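# Assemble the two printed parts to match the stand sample

## Task

Join the two printed parts so that they match the already-assembled example displayed on the stand.

## Robot and tools

Robot: two arms, left_arm and right_arm. The names follow the robot's own view, so left_arm sits on the +y side, not the image left. Base positions in the scene frame: left_arm (-0.016, +0.258, +0.593) m, right_arm (-0.016, -0.258, +0.593) m. Each gripper has two fingers that point along its own +z axis and close along its own y axis. The reported hand point sits midway between the finger pads, roughly 1 cm short of the fingertips.

Scene frame: origin at table-top height, directly above the centre of the robot's foot. +x points forward over the table, +z points up, +y points to the robot's left. The table top starts near x = +0.15 m and may sit at an angle to the robot. Reported hand positions and orientations can be off by a few cm, more at long reach.

execute_actions(actions, cameras): actions is a list of actions. Each action is a table of at most 15 rows, and each row is one control step of 1/30 s. If fewer rows are given, the last row repeats until 15 steps have passed. Every row has 14 numbers in [-1, 1], both arms always included: left_arm dx, dy, dz, rx, ry, rz, opening, then right_arm the same seven. dx..rz are offsets, not poses: they count from that arm's Hand target at the start of the action, along the scene axes, and every row counts from that same start, not from the row before. 1.0 equals 0.6 m of travel or 180 degrees; rx, ry, rz form one rotation vector, turning about the Hand target's position. Sending the same offset in a second action moves the hand again by that amount. Six zeros re-request the current Hand target. Opening is absolute: +1 fully open (0.094 m), -1 closed; 0 is a real command (half open), so to keep a gripper as it is, resend its current value. Images come back only when actions is empty or cameras names them.

move(target, speed, blend, opening_speed, grip_force, blocking, cameras): target is one 14-number row laid out as above, or a list of up to 15 such rows. Every row is an offset from the Hand targets at the start of the call, not from the previous row. Paths are straight, end together, last at least 0.5 s and are cut off after 10 s. speed is the top path speed in m/s, 0.002 to 4.3, default 0.25 (turning up to twice that in rad/s); one value or one per target. blend, in metres, rounds the corners of a list; 0 stops at each point. opening_speed is the rate the commanded opening changes, per second on the -1..+1 scale, at least 0.2; use it to close gently. grip_force is the per-pad force limit in newtons, 10 to 50, one value or one per arm; it persists, and low values make closing slow. blocking=false returns after about 0.5 s while the move continues. Moves do not avoid obstacles or the other arm, and the hand can lag, stray and overshoot speed at high speed. Avoid paths passing near an arm's own base; they can flip its shoulder posture. The result adds a move: line giving how it ended (done, off_target, moving, held, fault) and which limits acted (paced: pose clipped; held: steps withheld). An arm not named in the ending finished within 10 mm and 2 degrees.

wait(seconds): 0 to 10 s, arms keep their last commands; a running move keeps going. stop(): brakes the current move, needing some distance. zoom_image(camera, region): enlarges part of a camera's latest image; region is [x0, y0, x1, y1] in pixels from the top-left, at most 504 wide and 504 tall. finished_scene(scene): ends the scene for good; scene is 1 or omitted.

Cameras: cam_head_left, cam_head_right, cam_bench, cam_left_wrist, cam_right_wrist, each 896x504. Calibration (K, distortion, T_world_to_cam) is provided; fixed cameras may have shifted slightly, and wrist images can lag during motion.

Results: end_effector_position (m) and end_effector_quat_wxyz in the scene frame; Hand target, the last commanded pose after clipping, from which the next offsets count; Tool commands, the current opening commands; grip_measured, the measured finger opening on the command scale (reads up to about 2.5 mm wide when empty, and a little narrower than a firmly held part); Joint positions (the gripper's last entry in metres); Joint torques in N m, noisy, non-zero at rest, entries 3 and 4 wrap at ±28; Joint velocities, possibly dropped when all are within noise.

Behaviour to expect: per step the commanded orientation is limited to 40 degrees from the measured one. The hand often rests a few cm short of its target because of friction and weight; resending zeros or the missing offset helps, waiting does not. Very small moves may not start. Joint limits (rad): waist ±2.880, shoulder 0 to 3.142, elbow 0 to 3.019, wrist pitch -1.693 to 1.571, wrist yaw ±1.571, wrist roll ±2.094. An arm blocked by something keeps pushing; to release, command a target back beyond the hand's actual position. Grip force climbs steeply once the pads touch and jumps to the limit about 0.06 below first contact. Open well above grip_measured to release.

Avoid: parts falling or being left off the table; dropping parts from height or releasing them while moving; fast impacts with fixed or heavy objects; any contact or pressure between the two arms, including one gripper closing on the other's fingers (this can end the run); long stretched-out holds or pushes into unreachable poses, which overheat motors (MOTOR HOT at 85 °C, OVER-TEMPERATURE FAULT at 100 °C, where the arm goes limp for 30 s or more). The finished assembly must stay correct after the robot lets go.

Each tool is called after ">>>" as name([rows], argument=value, ...), one row to a line, values as JSON.

## Session

>>> execute_actions(actions=[])

Scene clock: 0.00 s.
left_arm: end_effector_position=(+0.3151, +0.6306, +0.1434) grip_measured=+1.000 end_effector_quat_wxyz=(+0.081, +0.700, -0.709, +0.030) | right_arm: end_effector_position=(+0.6184, -0.5797, +0.1810) grip_measured=+1.000 end_effector_quat_wxyz=(-0.467, +0.251, -0.829, +0.179)
Joint positions: left_arm=[2.191 1.744 1.223 -0.214 0.636 -0.921 0.094] | right_arm=[-1.921 1.811 1.29 1.151 -0.422 -0.532 0.094]
Joint velocities: within noise
Joint torques (N m): no reading
Heat: left arm: hottest waist 23 °C; right arm: hottest elbow 22 °C.
Hand target: left_arm +0.3256, +0.6431, +0.1510; +0.065, +0.698, -0.713, +0.026 | right_arm +0.6250, -0.5853, +0.1878; +0.474, -0.251, +0.823, -0.187
Tool commands: left_gripper/opening=+1.0 right_gripper/opening=+1.0

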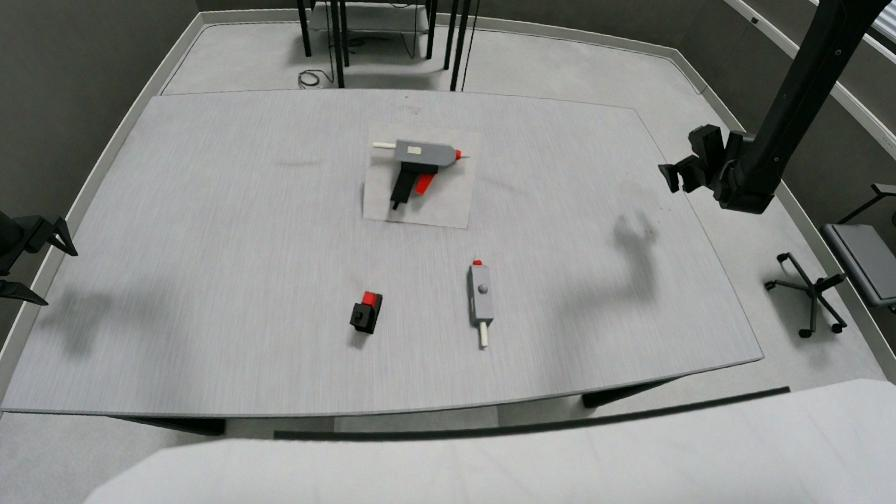

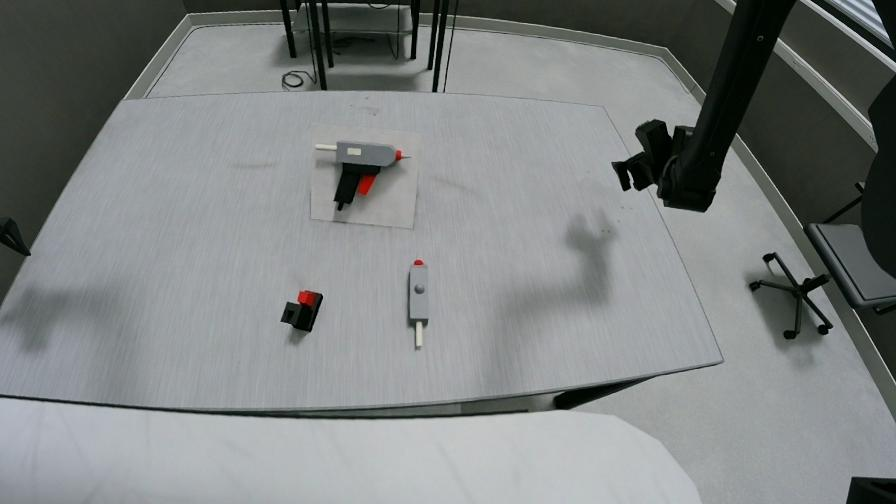

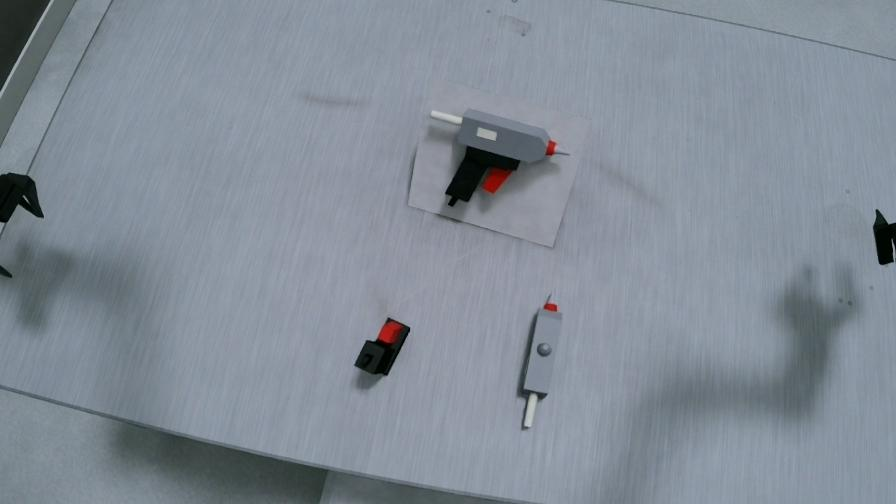

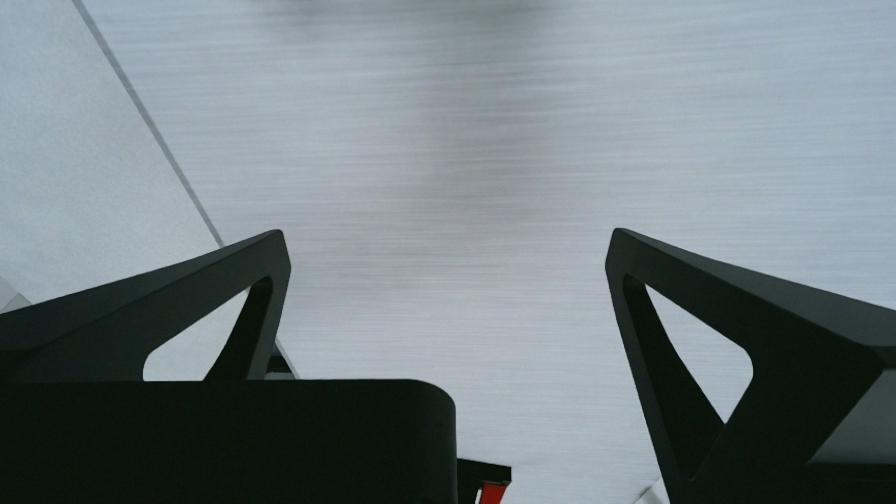

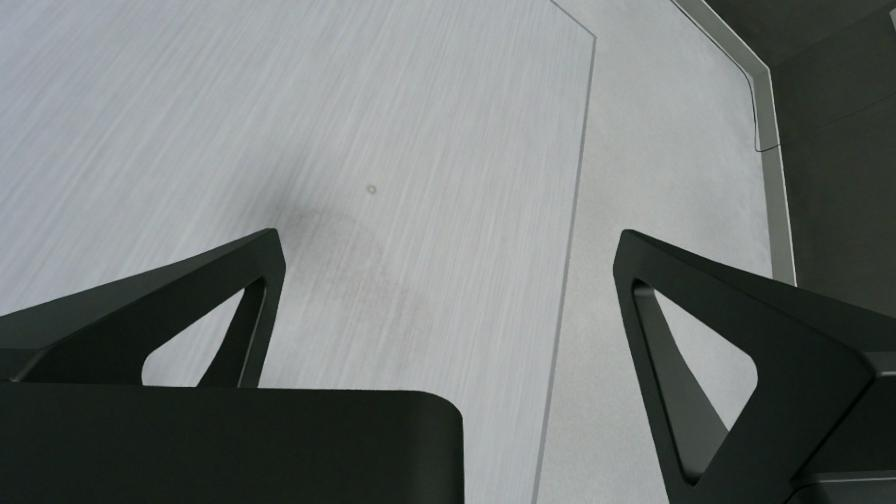

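>>> zoom_image(camera="cam_bench", region=[330, 280, 450, 400])

>>> zoom_image(camera="cam_bench", region=[470, 280, 620, 440])

>>> zoom_image(camera="cam_bench", region=[400, 80, 600, 250])

>>> zoom_image(camera="cam_head_left", region=[320, 270, 420, 360])

>>> zoom_image(camera="cam_head_right", region=[250, 260, 350, 360])

>>> zoom_image(camera="cam_head_right", region=[300, 110, 440, 240])

>>> zoom_image(camera="cam_head_right", region=[370, 250, 470, 360])

Scaled by 4.200 from the camera's 896x504 image, which has a finer 1280x720 frame.

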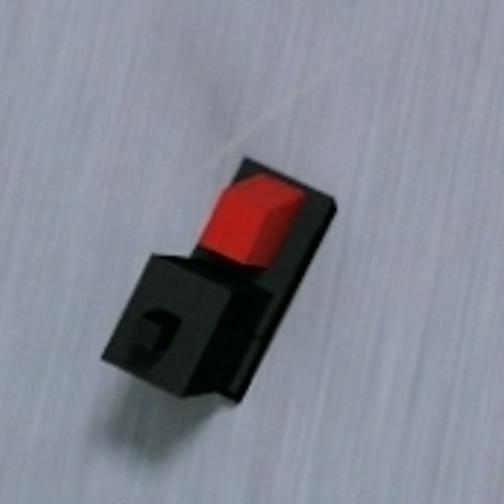

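Scaled by 3.150 from the camera's 896x504 image, which has a finer 1280x720 frame.

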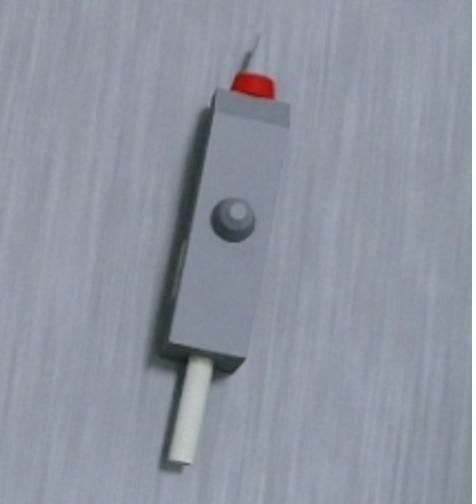

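Scaled by 2.520 from the camera's 896x504 image, which has a finer 1280x720 frame.

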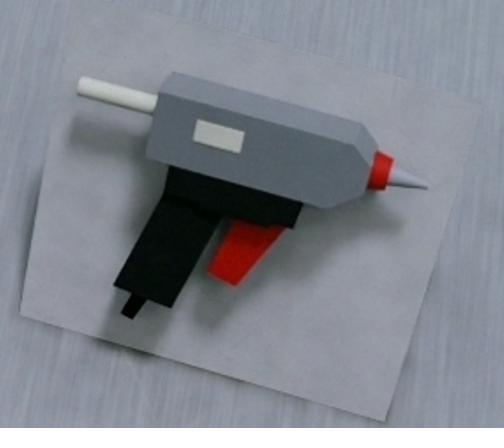

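Scaled by 5.040 from the camera's 896x504 image, which has a finer 1280x720 frame.

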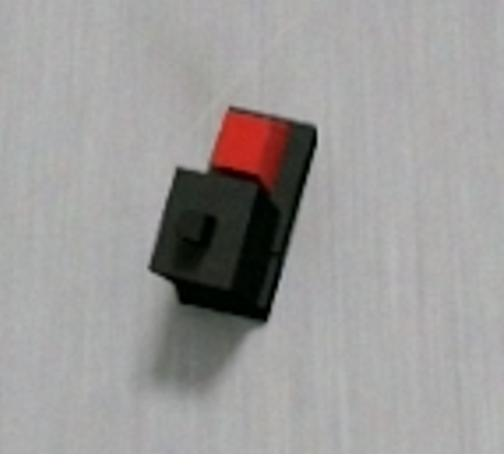

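Scaled by 5.040 from the camera's 896x504 image, which has a finer 1280x720 frame.

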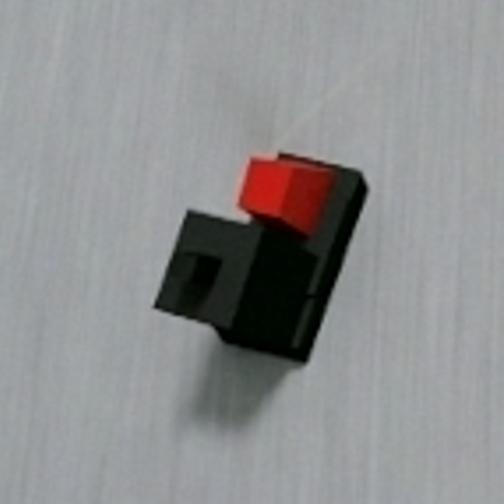

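Scaled by 3.600 from the camera's 896x504 image, which has a finer 1280x720 frame.

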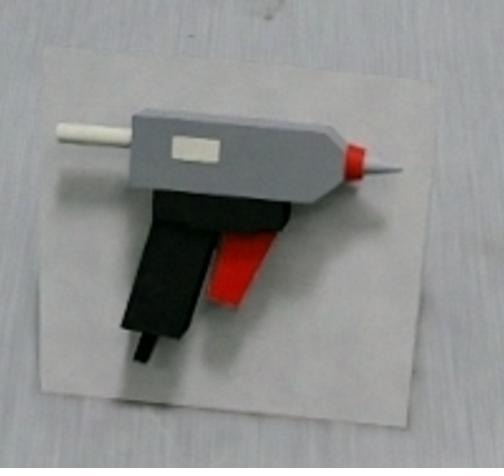

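Scaled by 4.582 from the camera's 896x504 image, which has a finer 1280x720 frame.

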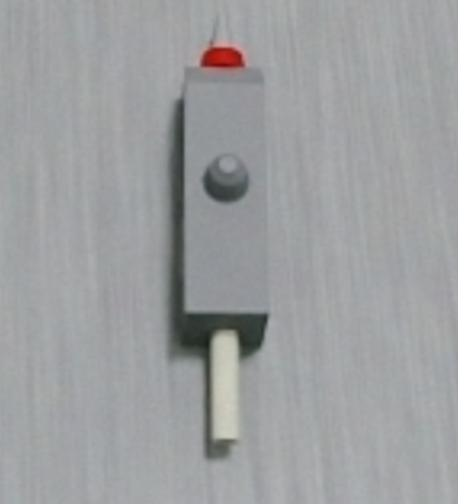

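>>> move(target=[-0.009,-0.88,0.115,0.0136,-0.0492,-0.5627,1,0,0,0,0,0,0,1], cameras=["all"])

Scene clock: 10.57 s.
left_arm: end_effector_position=(+0.3123, +0.1183, +0.2171) grip_measured=+1.000 end_effector_quat_wxyz=(-0.014, +0.106, +0.994, +0.001) | right_arm: end_effector_position=(+0.6184, -0.5797, +0.1810) grip_measured=+1.000 end_effector_quat_wxyz=(-0.467, +0.251, -0.829, +0.179)
Joint positions: left_arm=[0.979 1.543 0.638 0.324 -0.522 0.125 0.094] | right_arm=[-1.921 1.811 1.29 1.151 -0.422 -0.532 0.094]
Joint torques (N m): left_arm=[-6.53 -9.41 -1.32 1.37 -0.2 -0.02] | right_arm=[-7.94 -14.56 1.59 1.58 -0.03 0.04]
Heat: left arm: hottest waist 23 °C; right arm: hottest elbow 22 °C.
Hand target: left_arm +0.3202, +0.1151, +0.2200; +0.000, +0.111, +0.994, +0.000 | right_arm +0.6250, -0.5853, +0.1878; +0.474, -0.251, +0.823, -0.187
Off the commanded pose: left_arm 0.009 m, 2 deg | right_arm 0.011 m, 1 deg.
move: off_target (right_arm)
camera_calibration:
cam_left_wrist: T_world_to_cam=[[-0.230432, -0.97305, 0.00863923, 0.187261], [-0.795544, 0.193494, 0.574168, 0.109828], [-0.560366, 0.125434, -0.818692, 0.460846], [0, 0, 0, 1]] pos_world=[0.388767, 0.103157, 0.312613]

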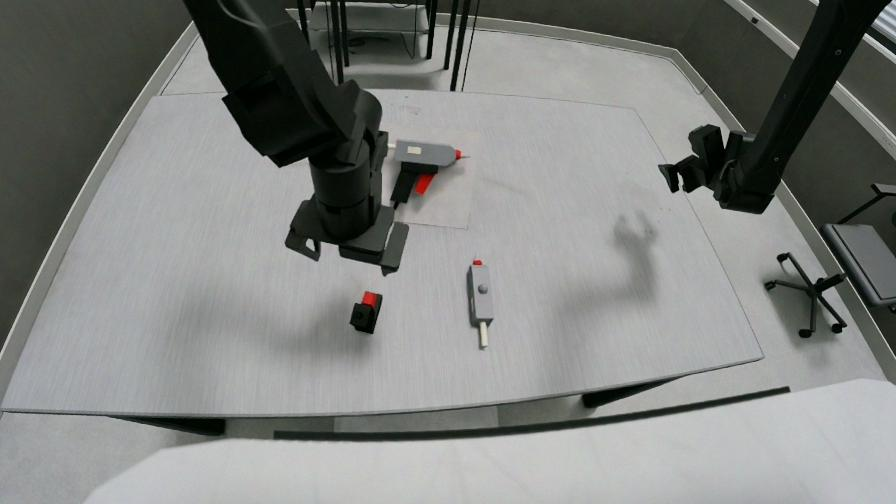

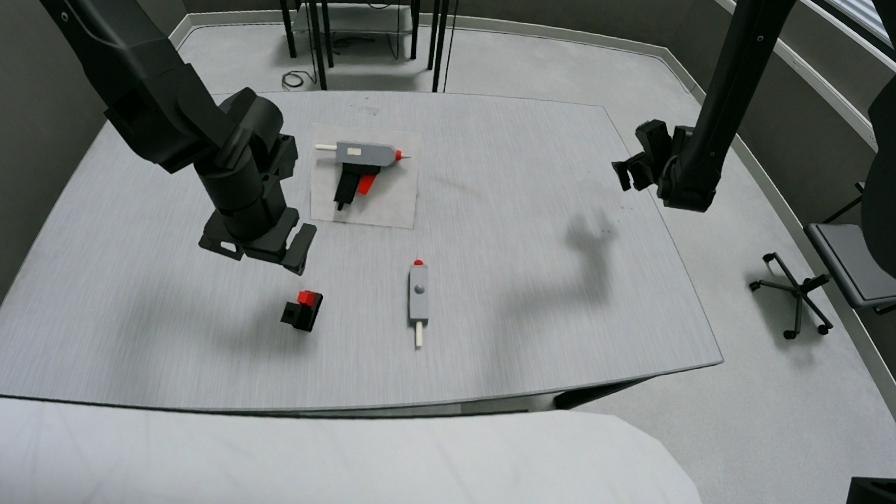

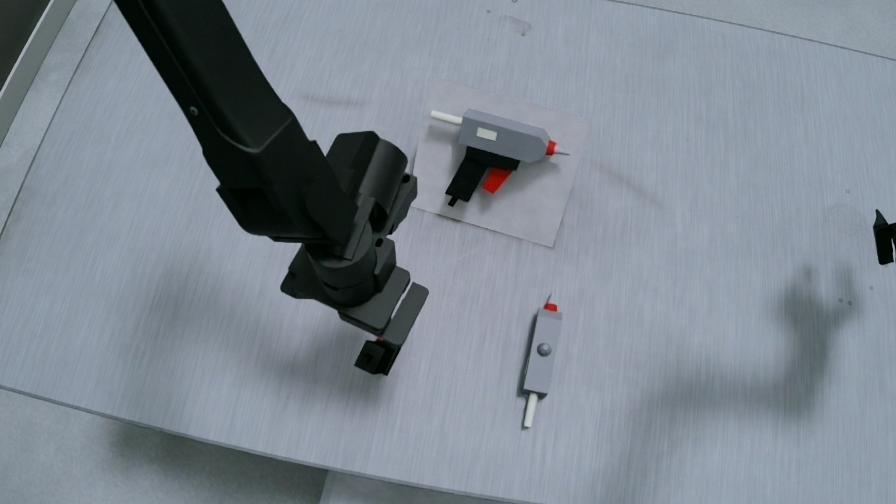

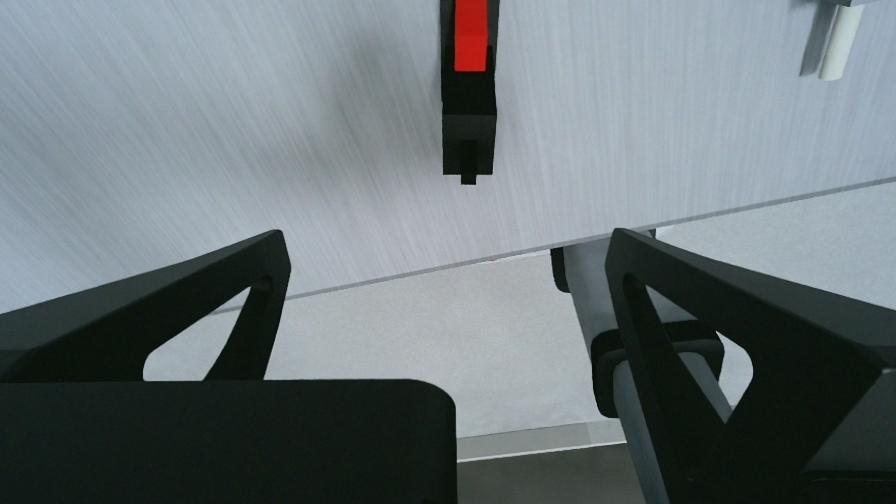

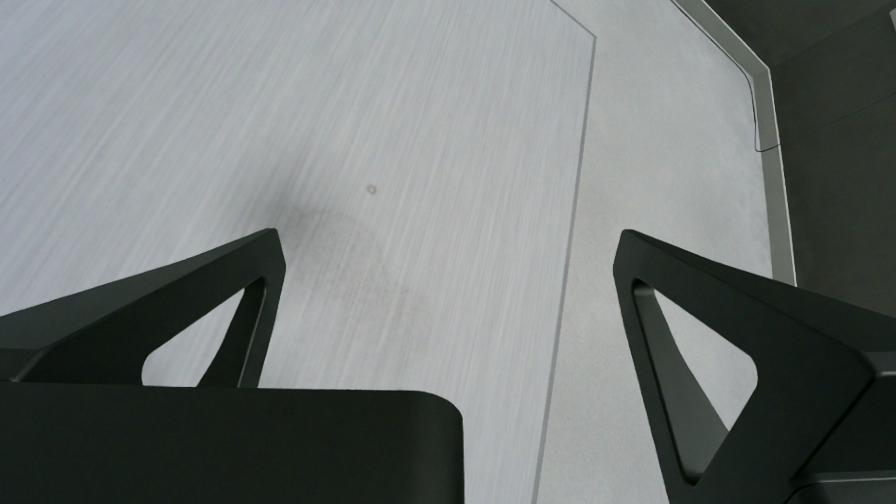

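>>> move(target=[-0.0067,-0.0155,-0.145,0,0,0,1,0,0,0,0,0,0,1], cameras=["cam_left_wrist","cam_bench","cam_head_left"], speed=0.15)

Scene clock: 14.27 s.
left_arm: end_effector_position=(+0.3063, +0.1061, +0.1299) grip_measured=+1.000 end_effector_quat_wxyz=(-0.014, +0.107, +0.994, -0.001) | right_arm: end_effector_position=(+0.6184, -0.5797, +0.1810) grip_measured=+1.000 end_effector_quat_wxyz=(-0.467, +0.251, -0.829, +0.179)
Joint positions: left_arm=[1.053 1.804 0.807 0.436 -0.458 0.173 0.094] | right_arm=[-1.921 1.811 1.29 1.151 -0.422 -0.532 0.094]
Joint torques (N m): left_arm=[-7 -9.99 -2.17 1.32 0.04 0.01] | right_arm=[-7.88 -14.62 1.62 1.57 -0.03 0.04]
Heat: left arm: hottest waist 23 °C; right arm: hottest elbow 22 °C.
Hand target: left_arm +0.3161, +0.1058, +0.1330; +0.000, +0.111, +0.994, +0.000 | right_arm +0.6250, -0.5853, +0.1878; +0.474, -0.251, +0.823, -0.187
Off the commanded pose: left_arm 0.010 m, 2 deg | right_arm 0.011 m, 1 deg.
move: off_target (right_arm)
camera_calibration:
cam_left_wrist: T_world_to_cam=[[-0.233373, -0.972322, 0.0112512, 0.175155], [-0.794214, 0.197274, 0.574724, 0.156665], [-0.561036, 0.125189, -0.81827, 0.387794], [0, 0, 0, 1]] pos_world=[0.382868, 0.0908539, 0.22531]
Images, in order (width x height): cam_head_left 896x504, cam_bench 896x504, cam_left_wrist 896x504.

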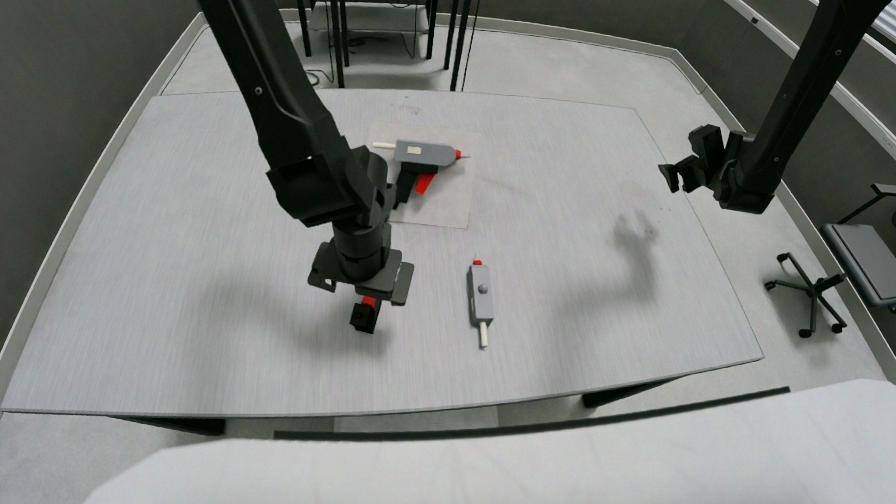

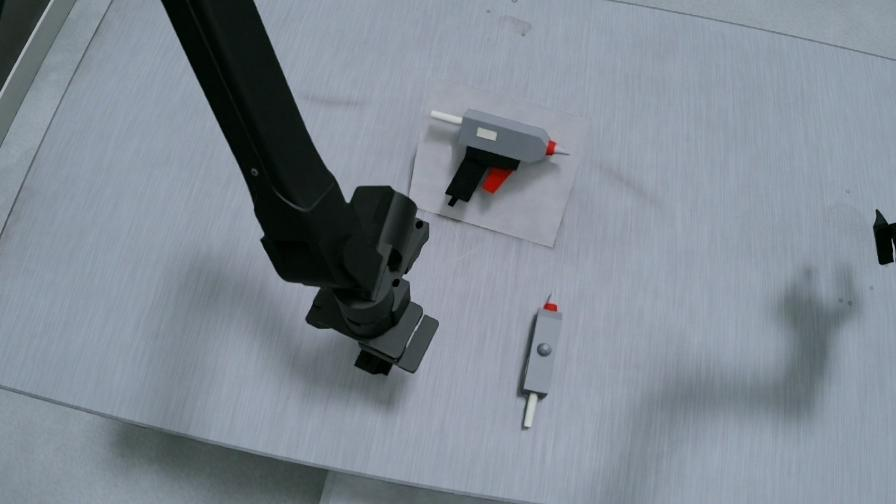

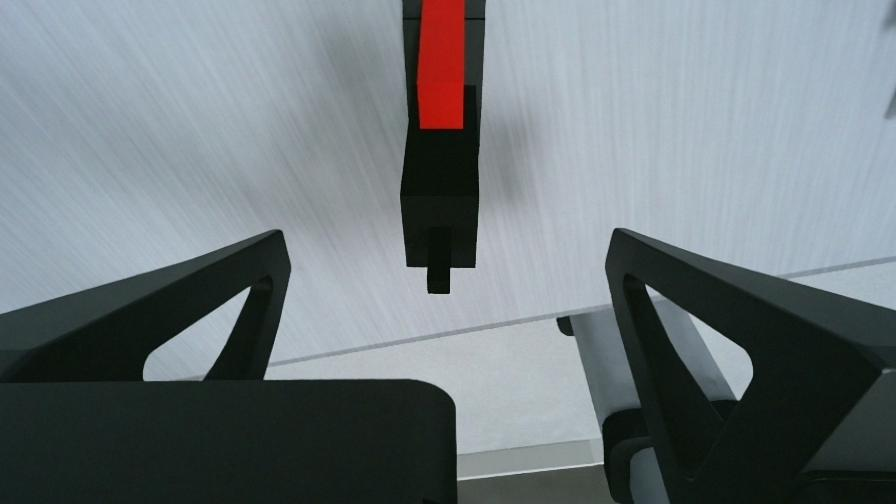

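>>> move(target=[0.0095,0.005,-0.113,0,0,0,1,0,0,0,0,0,0,1], cameras=["cam_left_wrist","cam_bench","cam_head_left"], speed=0.1)

Scene clock: 17.13 s.
left_arm: end_effector_position=(+0.3136, +0.1114, +0.0629) grip_measured=+1.000 end_effector_quat_wxyz=(-0.013, +0.106, +0.994, +0.005) | right_arm: end_effector_position=(+0.6184, -0.5797, +0.1810) grip_measured=+1.000 end_effector_quat_wxyz=(-0.467, +0.251, -0.829, +0.179)
Joint positions: left_arm=[1.119 1.954 0.967 0.447 -0.412 0.21 0.094] | right_arm=[-1.921 1.811 1.29 1.151 -0.422 -0.532 0.094]
Joint torques (N m): left_arm=[-7.3 -10.46 -2.17 1.32 0.09 0.02] | right_arm=[-8.06 -14.56 1.63 1.54 -0.03 0.04]
Heat: left arm: hottest waist 23 °C; right arm: hottest elbow 22 °C.
Hand target: left_arm +0.3218, +0.1088, +0.0652; +0.000, +0.111, +0.994, +0.000 | right_arm +0.6250, -0.5853, +0.1878; +0.474, -0.251, +0.823, -0.187
Off the commanded pose: left_arm 0.009 m, 2 deg | right_arm 0.011 m, 1 deg.
move: off_target (right_arm)
camera_calibration:
cam_left_wrist: T_world_to_cam=[[-0.230878, -0.972983, 0.000451085, 0.182837], [-0.796854, 0.189351, 0.573733, 0.201701], [-0.558317, 0.132103, -0.819042, 0.334816], [0, 0, 0, 1]] pos_world=[0.389873, 0.0954745, 0.158424]
Images, in order (width x height): cam_head_left 896x504, cam_bench 896x504, cam_left_wrist 896x504.

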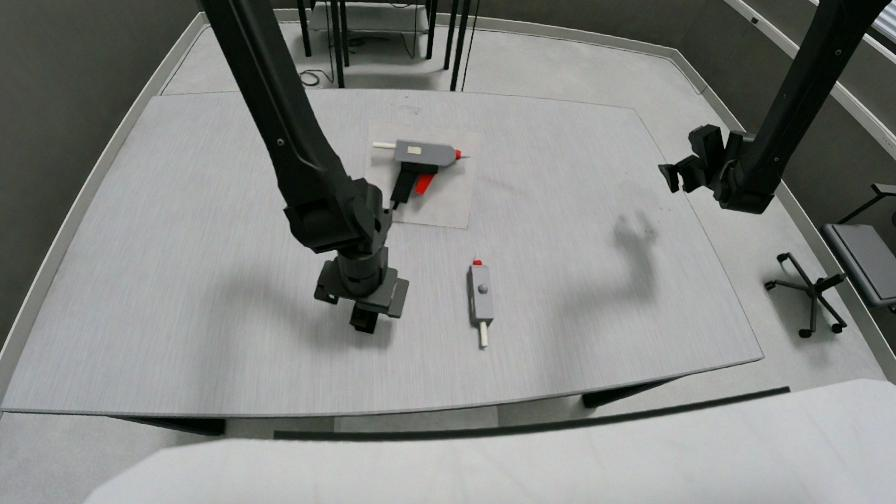

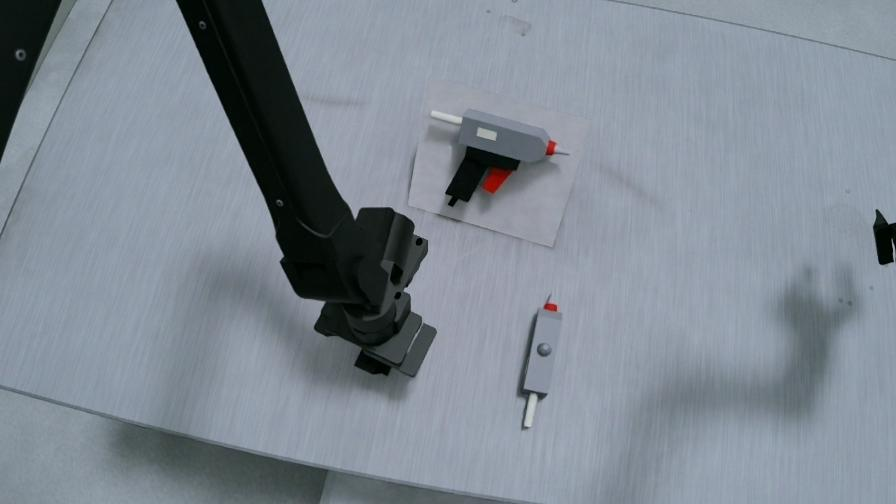

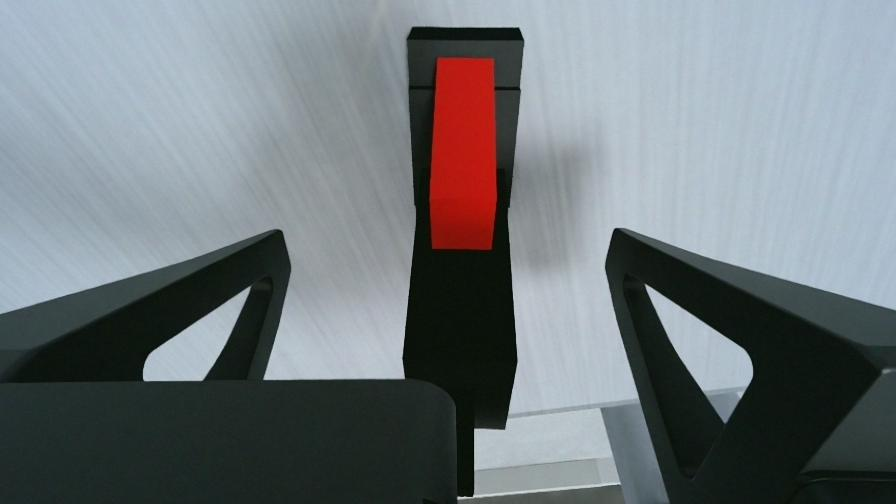

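>>> move([
  [-0.001,-0.005,0,0,0,0,1,0,0,0,0,0,0,1],
  [-0.001,-0.005,0,0,0,0,-0.7,0,0,0,0,0,0,1],
], cameras=["cam_left_wrist"], speed=0.1, opening_speed=0.8)

Scene clock: 21.17 s.
left_arm: end_effector_position=(+0.3136, +0.1095, +0.0629) grip_measured=-0.432 end_effector_quat_wxyz=(-0.012, +0.107, +0.994, -0.001) | right_arm: end_effector_position=(+0.6184, -0.5797, +0.1810) grip_measured=+1.000 end_effector_quat_wxyz=(-0.467, +0.251, -0.829, +0.179)
Joint positions: left_arm=[1.119 1.954 0.967 0.447 -0.401 0.211 0.027] | right_arm=[-1.921 1.811 1.29 1.151 -0.422 -0.532 0.094]
Joint torques (N m): left_arm=[-7 -9.76 -2.17 1.25 -0.1 -0.02] | right_arm=[-7.94 -14.56 1.61 1.54 -0.03 0.03]
Heat: left arm: hottest waist 23 °C; right arm: hottest elbow 22 °C.
Hand target: left_arm +0.3212, +0.1058, +0.0652; +0.000, +0.111, +0.994, +0.000 | right_arm +0.6250, -0.5853, +0.1878; +0.474, -0.251, +0.823, -0.187
Off the commanded pose: left_arm 0.009 m, 2 deg | right_arm 0.011 m, 1 deg.
move: off_target (right_arm)
camera_calibration:
cam_left_wrist: T_world_to_cam=[[-0.232134, -0.972623, 0.0108977, 0.180715], [-0.796619, 0.196532, 0.571641, 0.201253], [-0.558133, 0.124016, -0.820431, 0.335946], [0, 0, 0, 1]] pos_world=[0.389775, 0.0945519, 0.158607]
Images, in order (width x height): cam_left_wrist 896x504.

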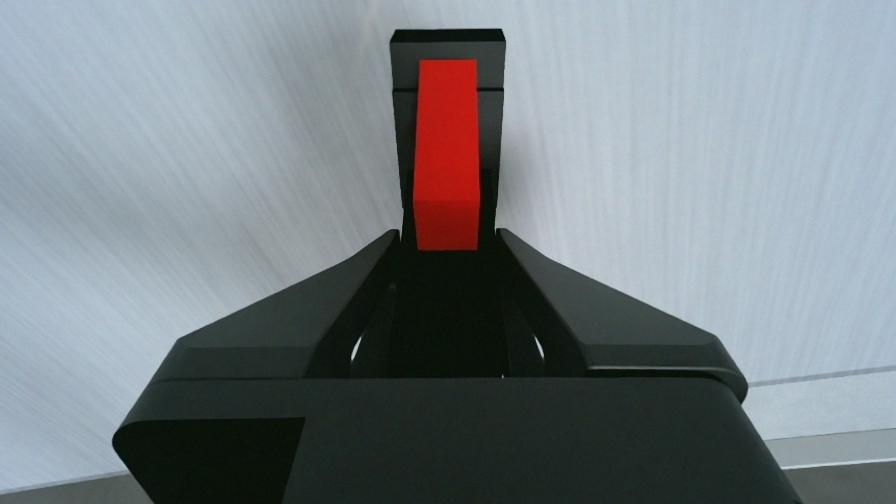

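>>> move([
  [0,0,0.15,0,0,0,-0.7,0,0,0,0,0,0,1],
  [0.144,0.184,0.478,-0.438,-0.0756,0,-0.7,0,0,0,0,0,0,1],
], cameras=["cam_left_wrist","cam_head_left","cam_head_right"])

Scene clock: 30.07 s.
left_arm: end_effector_position=(+0.3990, +0.2088, +0.3284) grip_measured=-0.432 end_effector_quat_wxyz=(+0.157, +0.059, +0.804, -0.570) | right_arm: end_effector_position=(+0.6184, -0.5797, +0.1810) grip_measured=+1.000 end_effector_quat_wxyz=(-0.467, +0.251, -0.829, +0.179)
Joint positions: left_arm=[1.642 1.319 0.747 -0.14 1.321 0.595 0.027] | right_arm=[-1.921 1.811 1.29 1.151 -0.422 -0.532 0.094]
Joint torques (N m): left_arm=[-0.91 -11.87 -0.87 0.76 0.4 -0.06] | right_arm=[-7.88 -14.62 1.61 1.54 -0.03 0.04]
Heat: left arm: hottest waist 23 °C; right arm: hottest elbow 22 °C.
Hand target: left_arm +0.3967, +0.2030, +0.3333; +0.158, +0.062, +0.800, -0.576 (not the last commanded pose) | right_arm +0.6250, -0.5853, +0.1878; +0.474, -0.251, +0.823, -0.187
Off the commanded pose: left_arm 0.026 m, 8 deg | right_arm 0.011 m, 1 deg.
move: held (left_arm; a check stopped the path), off_target (right_arm); path passed 1 of 2 targets; limits=held
pose unreachable (left arm): on one or more control steps of this call, first in action 0 (counted from 0), this arm could not follow its commanded pose, so it was not sent that pose on those steps. It may still have moved: this result reports where it is.
cause: moving toward the commanded pose would bring two parts of the arm too close to each other (its wrist (the part past joint 4) and its wrist camera, with joints 5 (wrist yaw) and 6 (wrist roll) between them, 1 mm apart when it was first held).
camera_calibration:
cam_left_wrist: T_world_to_cam=[[-0.294757, -0.338381, 0.893654, -0.103177], [-0.883096, 0.453726, -0.119472, 0.305792], [-0.365047, -0.824397, -0.432562, 0.582722], [0, 0, 0, 1]] pos_world=[0.452352, 0.306736, 0.380801]
Images, in order (width x height): cam_head_left 896x504, cam_head_right 896x504, cam_left_wrist 896x504.

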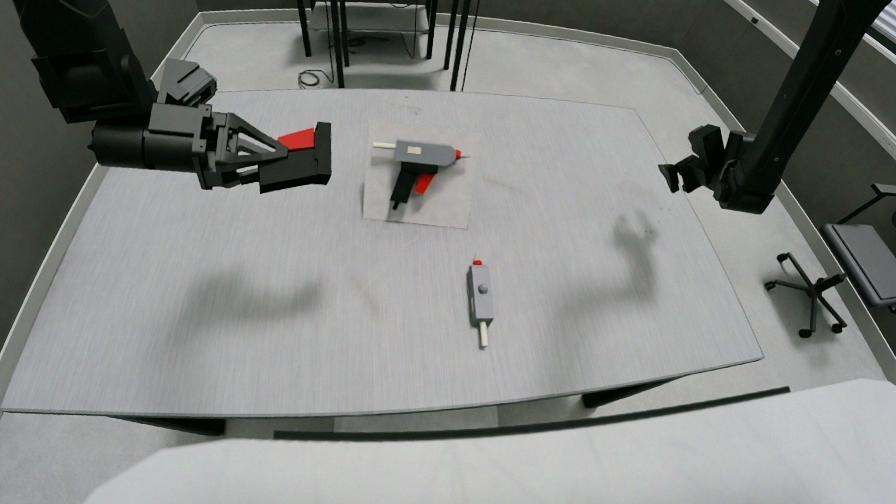

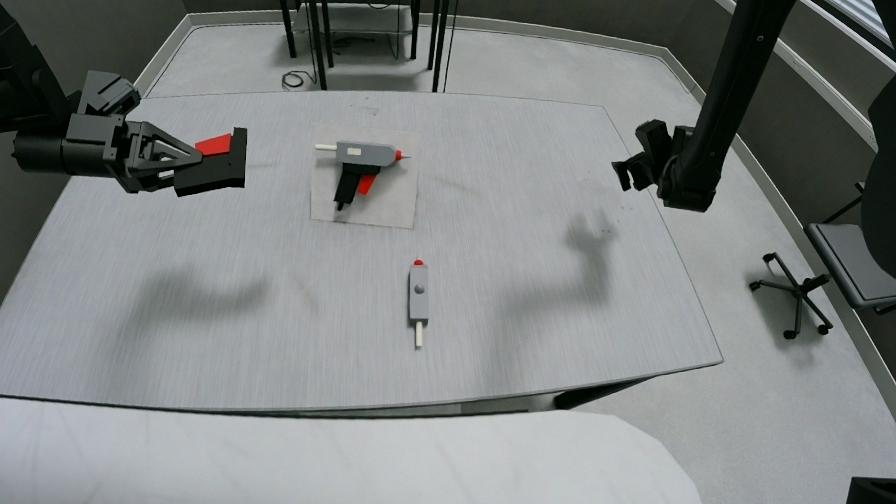

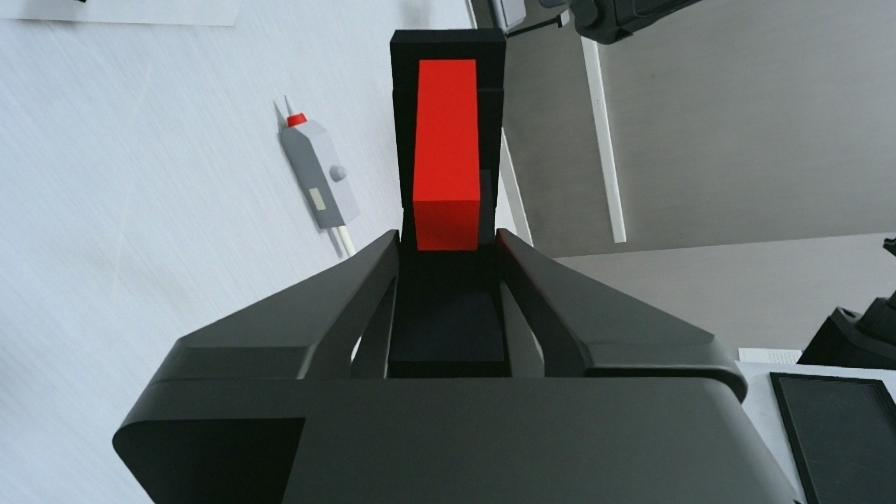

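>>> zoom_image(camera="cam_head_right", region=[160, 110, 270, 220])

>>> zoom_image(camera="cam_left_wrist", region=[250, 80, 380, 260])

Scaled by 4.582 from the camera's 896x504 image, which has a finer 1280x720 frame.

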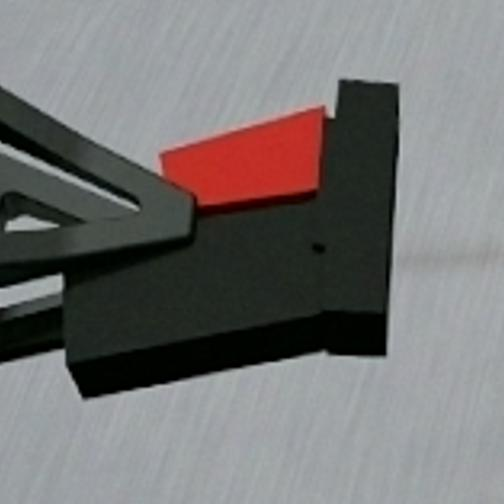

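Scaled by 2.800 from the camera's 896x504 image, which has a finer 1280x720 frame.

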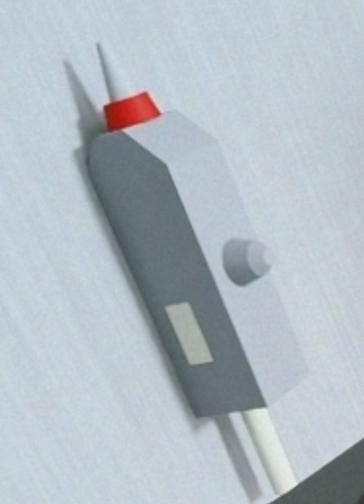

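>>> move(target=[0,0,0,0,0,0,-0.7,-0.35,0.88,0.3,0.281,0.032,0.44,1], cameras=["all"])

Scene clock: 36.53 s.
left_arm: end_effector_position=(+0.3990, +0.2088, +0.3284) grip_measured=-0.432 end_effector_quat_wxyz=(+0.157, +0.059, +0.804, -0.570) | right_arm: end_effector_position=(+0.4780, -0.2165, +0.3094) grip_measured=+1.000 end_effector_quat_wxyz=(+0.527, -0.434, +0.655, +0.323)
Joint positions: left_arm=[1.642 1.319 0.747 -0.14 1.321 0.595 0.027] | right_arm=[-1.606 1.486 0.759 1.001 -1.289 -0.835 0.094]
Joint torques (N m): left_arm=[-0.5 -11.87 -0.9 0.61 0.45 -0.04] | right_arm=[-2.67 -11.87 -1.33 1.25 -0.53 0.03]
Heat: left arm: hottest waist 23 °C; right arm: hottest elbow 22 °C.
Hand target: left_arm +0.3967, +0.2030, +0.3333; +0.158, +0.062, +0.800, -0.576 | right_arm +0.4784, -0.2144, +0.3139; +0.532, -0.437, +0.649, +0.323 (not the last commanded pose)
Off the commanded pose: left_arm 0.008 m, 1 deg | right_arm 0.181 m, 28 deg.
move: held (right_arm; a check stopped the path); limits=held
pose unreachable (right arm): on one or more control steps of this call, first in action 0 (counted from 0), this arm could not follow its commanded pose, so it was not sent that pose on those steps. It may still have moved: this result reports where it is.
cause: moving toward the commanded pose would bring two parts of the arm too close to each other (its wrist (the part past joint 4) and its wrist camera, with joints 5 (wrist yaw) and 6 (wrist roll) between them, 2 mm apart when it was first held).
camera_calibration:
cam_left_wrist: T_world_to_cam=[[-0.294757, -0.338381, 0.893654, -0.103177], [-0.883096, 0.453726, -0.119472, 0.305792], [-0.365047, -0.824397, -0.432562, 0.582722], [0, 0, 0, 1]] pos_world=[0.452352, 0.306736, 0.380801]
cam_right_wrist: T_world_to_cam=[[0.909226, -0.415243, 0.0296806, -0.534328], [-0.295149, -0.69326, -0.657479, 0.199064], [0.29359, 0.589037, -0.752888, 0.347908], [0, 0, 0, 1]] pos_world=[0.442436, -0.288804, 0.408675]

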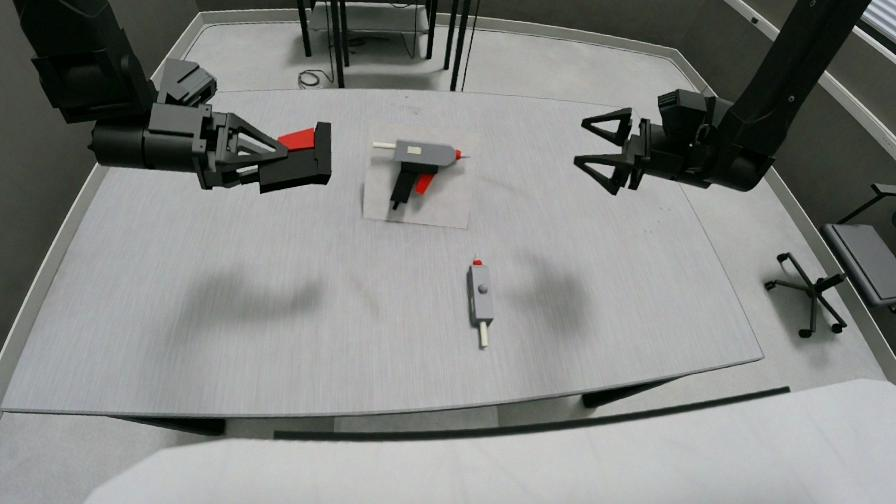

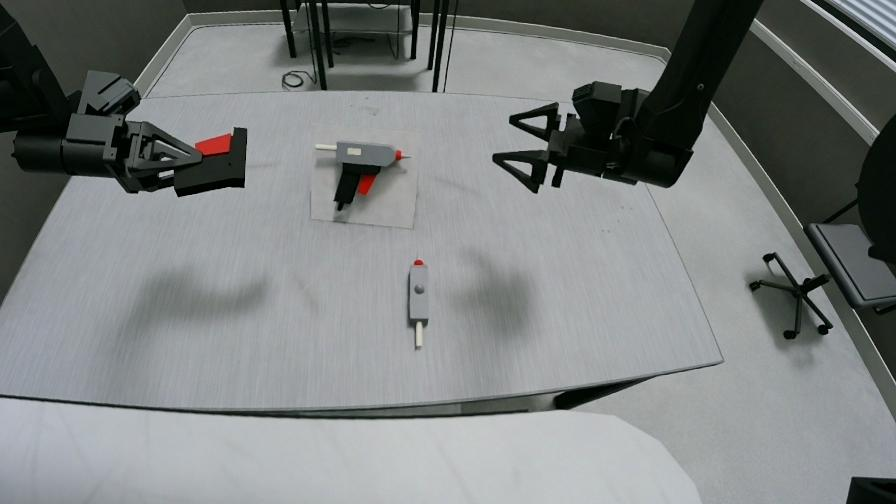

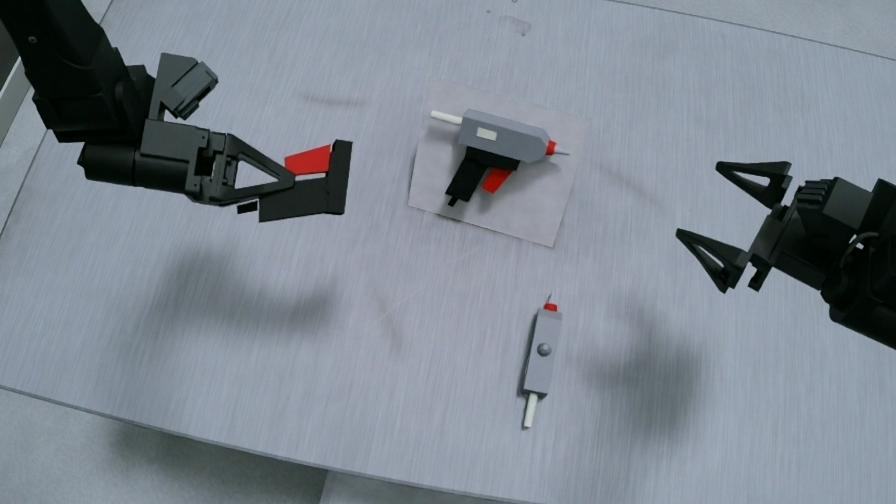

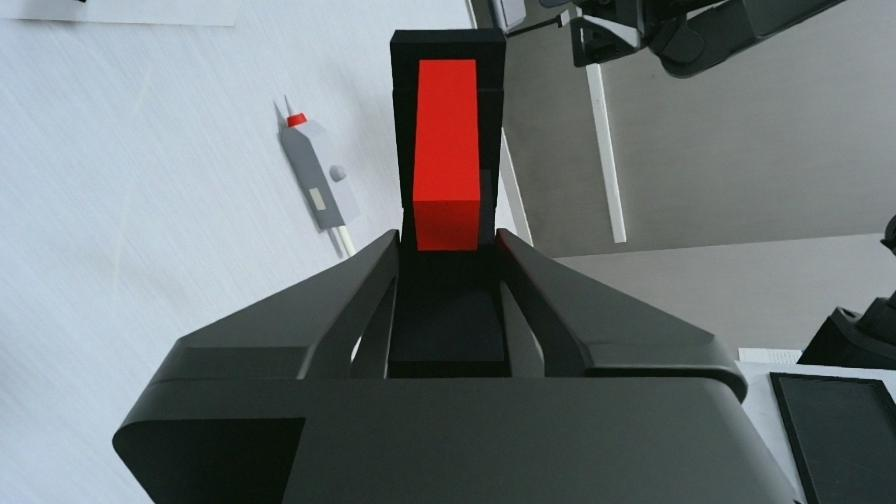

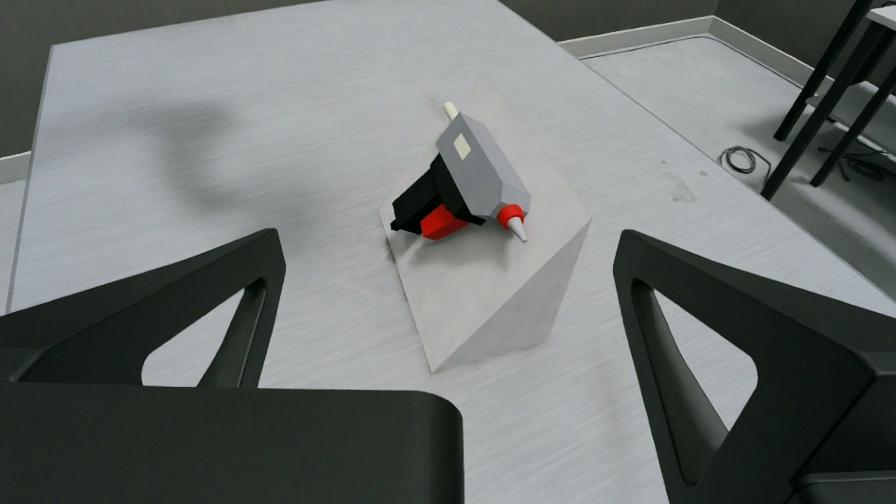

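>>> move(target=[0.155,-0.28,-0.1,0,0,0,-0.7,0,0,0,0,0,0,1], cameras=["cam_right_wrist","cam_head_right"])

Scene clock: 39.37 s.
left_arm: end_effector_position=(+0.4829, +0.0373, +0.2656) grip_measured=-0.432 end_effector_quat_wxyz=(+0.145, +0.059, +0.804, -0.574) | right_arm: end_effector_position=(+0.4780, -0.2165, +0.3094) grip_measured=+1.000 end_effector_quat_wxyz=(+0.527, -0.434, +0.655, +0.323)
Joint positions: left_arm=[1.228 1.566 0.971 0.281 0.952 0.139 0.027] | right_arm=[-1.606 1.486 0.759 1.001 -1.289 -0.835 0.094]
Joint torques (N m): left_arm=[-5.3 -13.63 0.17 1.89 0.4 -0.16] | right_arm=[-2.78 -11.87 -1.33 1.25 -0.53 0.03]
Heat: left arm: hottest waist 23 °C; right arm: hottest elbow 22 °C.
Hand target: left_arm +0.4897, +0.0350, +0.2733; +0.158, +0.062, +0.800, -0.576 | right_arm +0.4784, -0.2144, +0.3139; +0.532, -0.437, +0.649, +0.323
Off the commanded pose: left_arm 0.011 m, 2 deg | right_arm 0.005 m, 1 deg.
move: off_target (left_arm)
camera_calibration:
cam_right_wrist: T_world_to_cam=[[0.909226, -0.415243, 0.0296806, -0.534328], [-0.295149, -0.69326, -0.657479, 0.199064], [0.29359, 0.589037, -0.752888, 0.347908], [0, 0, 0, 1]] pos_world=[0.442436, -0.288804, 0.408675]
Images, in order (width x height): cam_head_right 896x504, cam_right_wrist 896x504.

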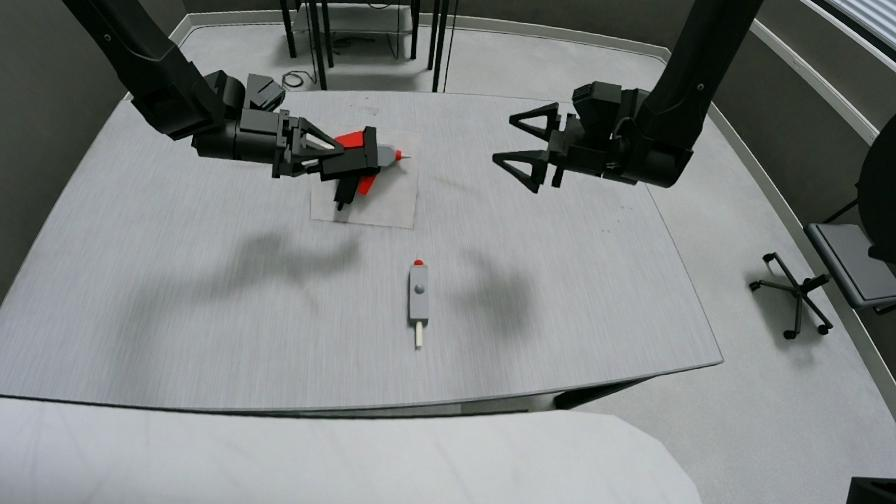

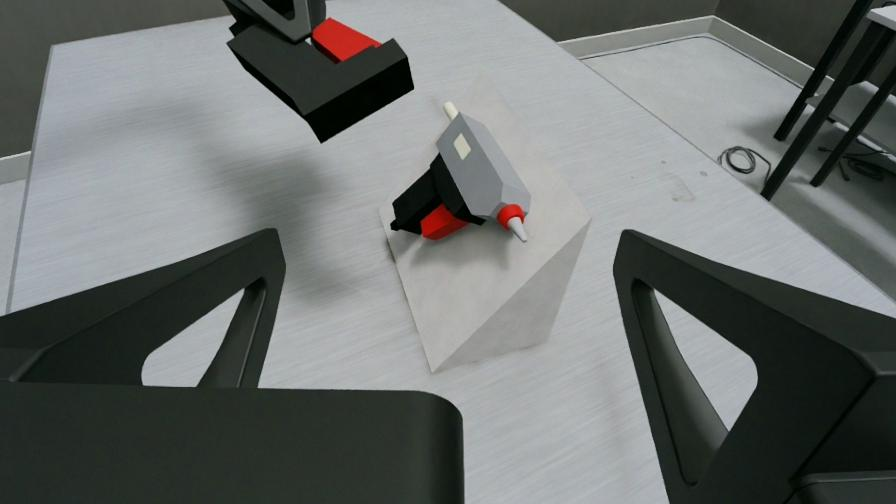

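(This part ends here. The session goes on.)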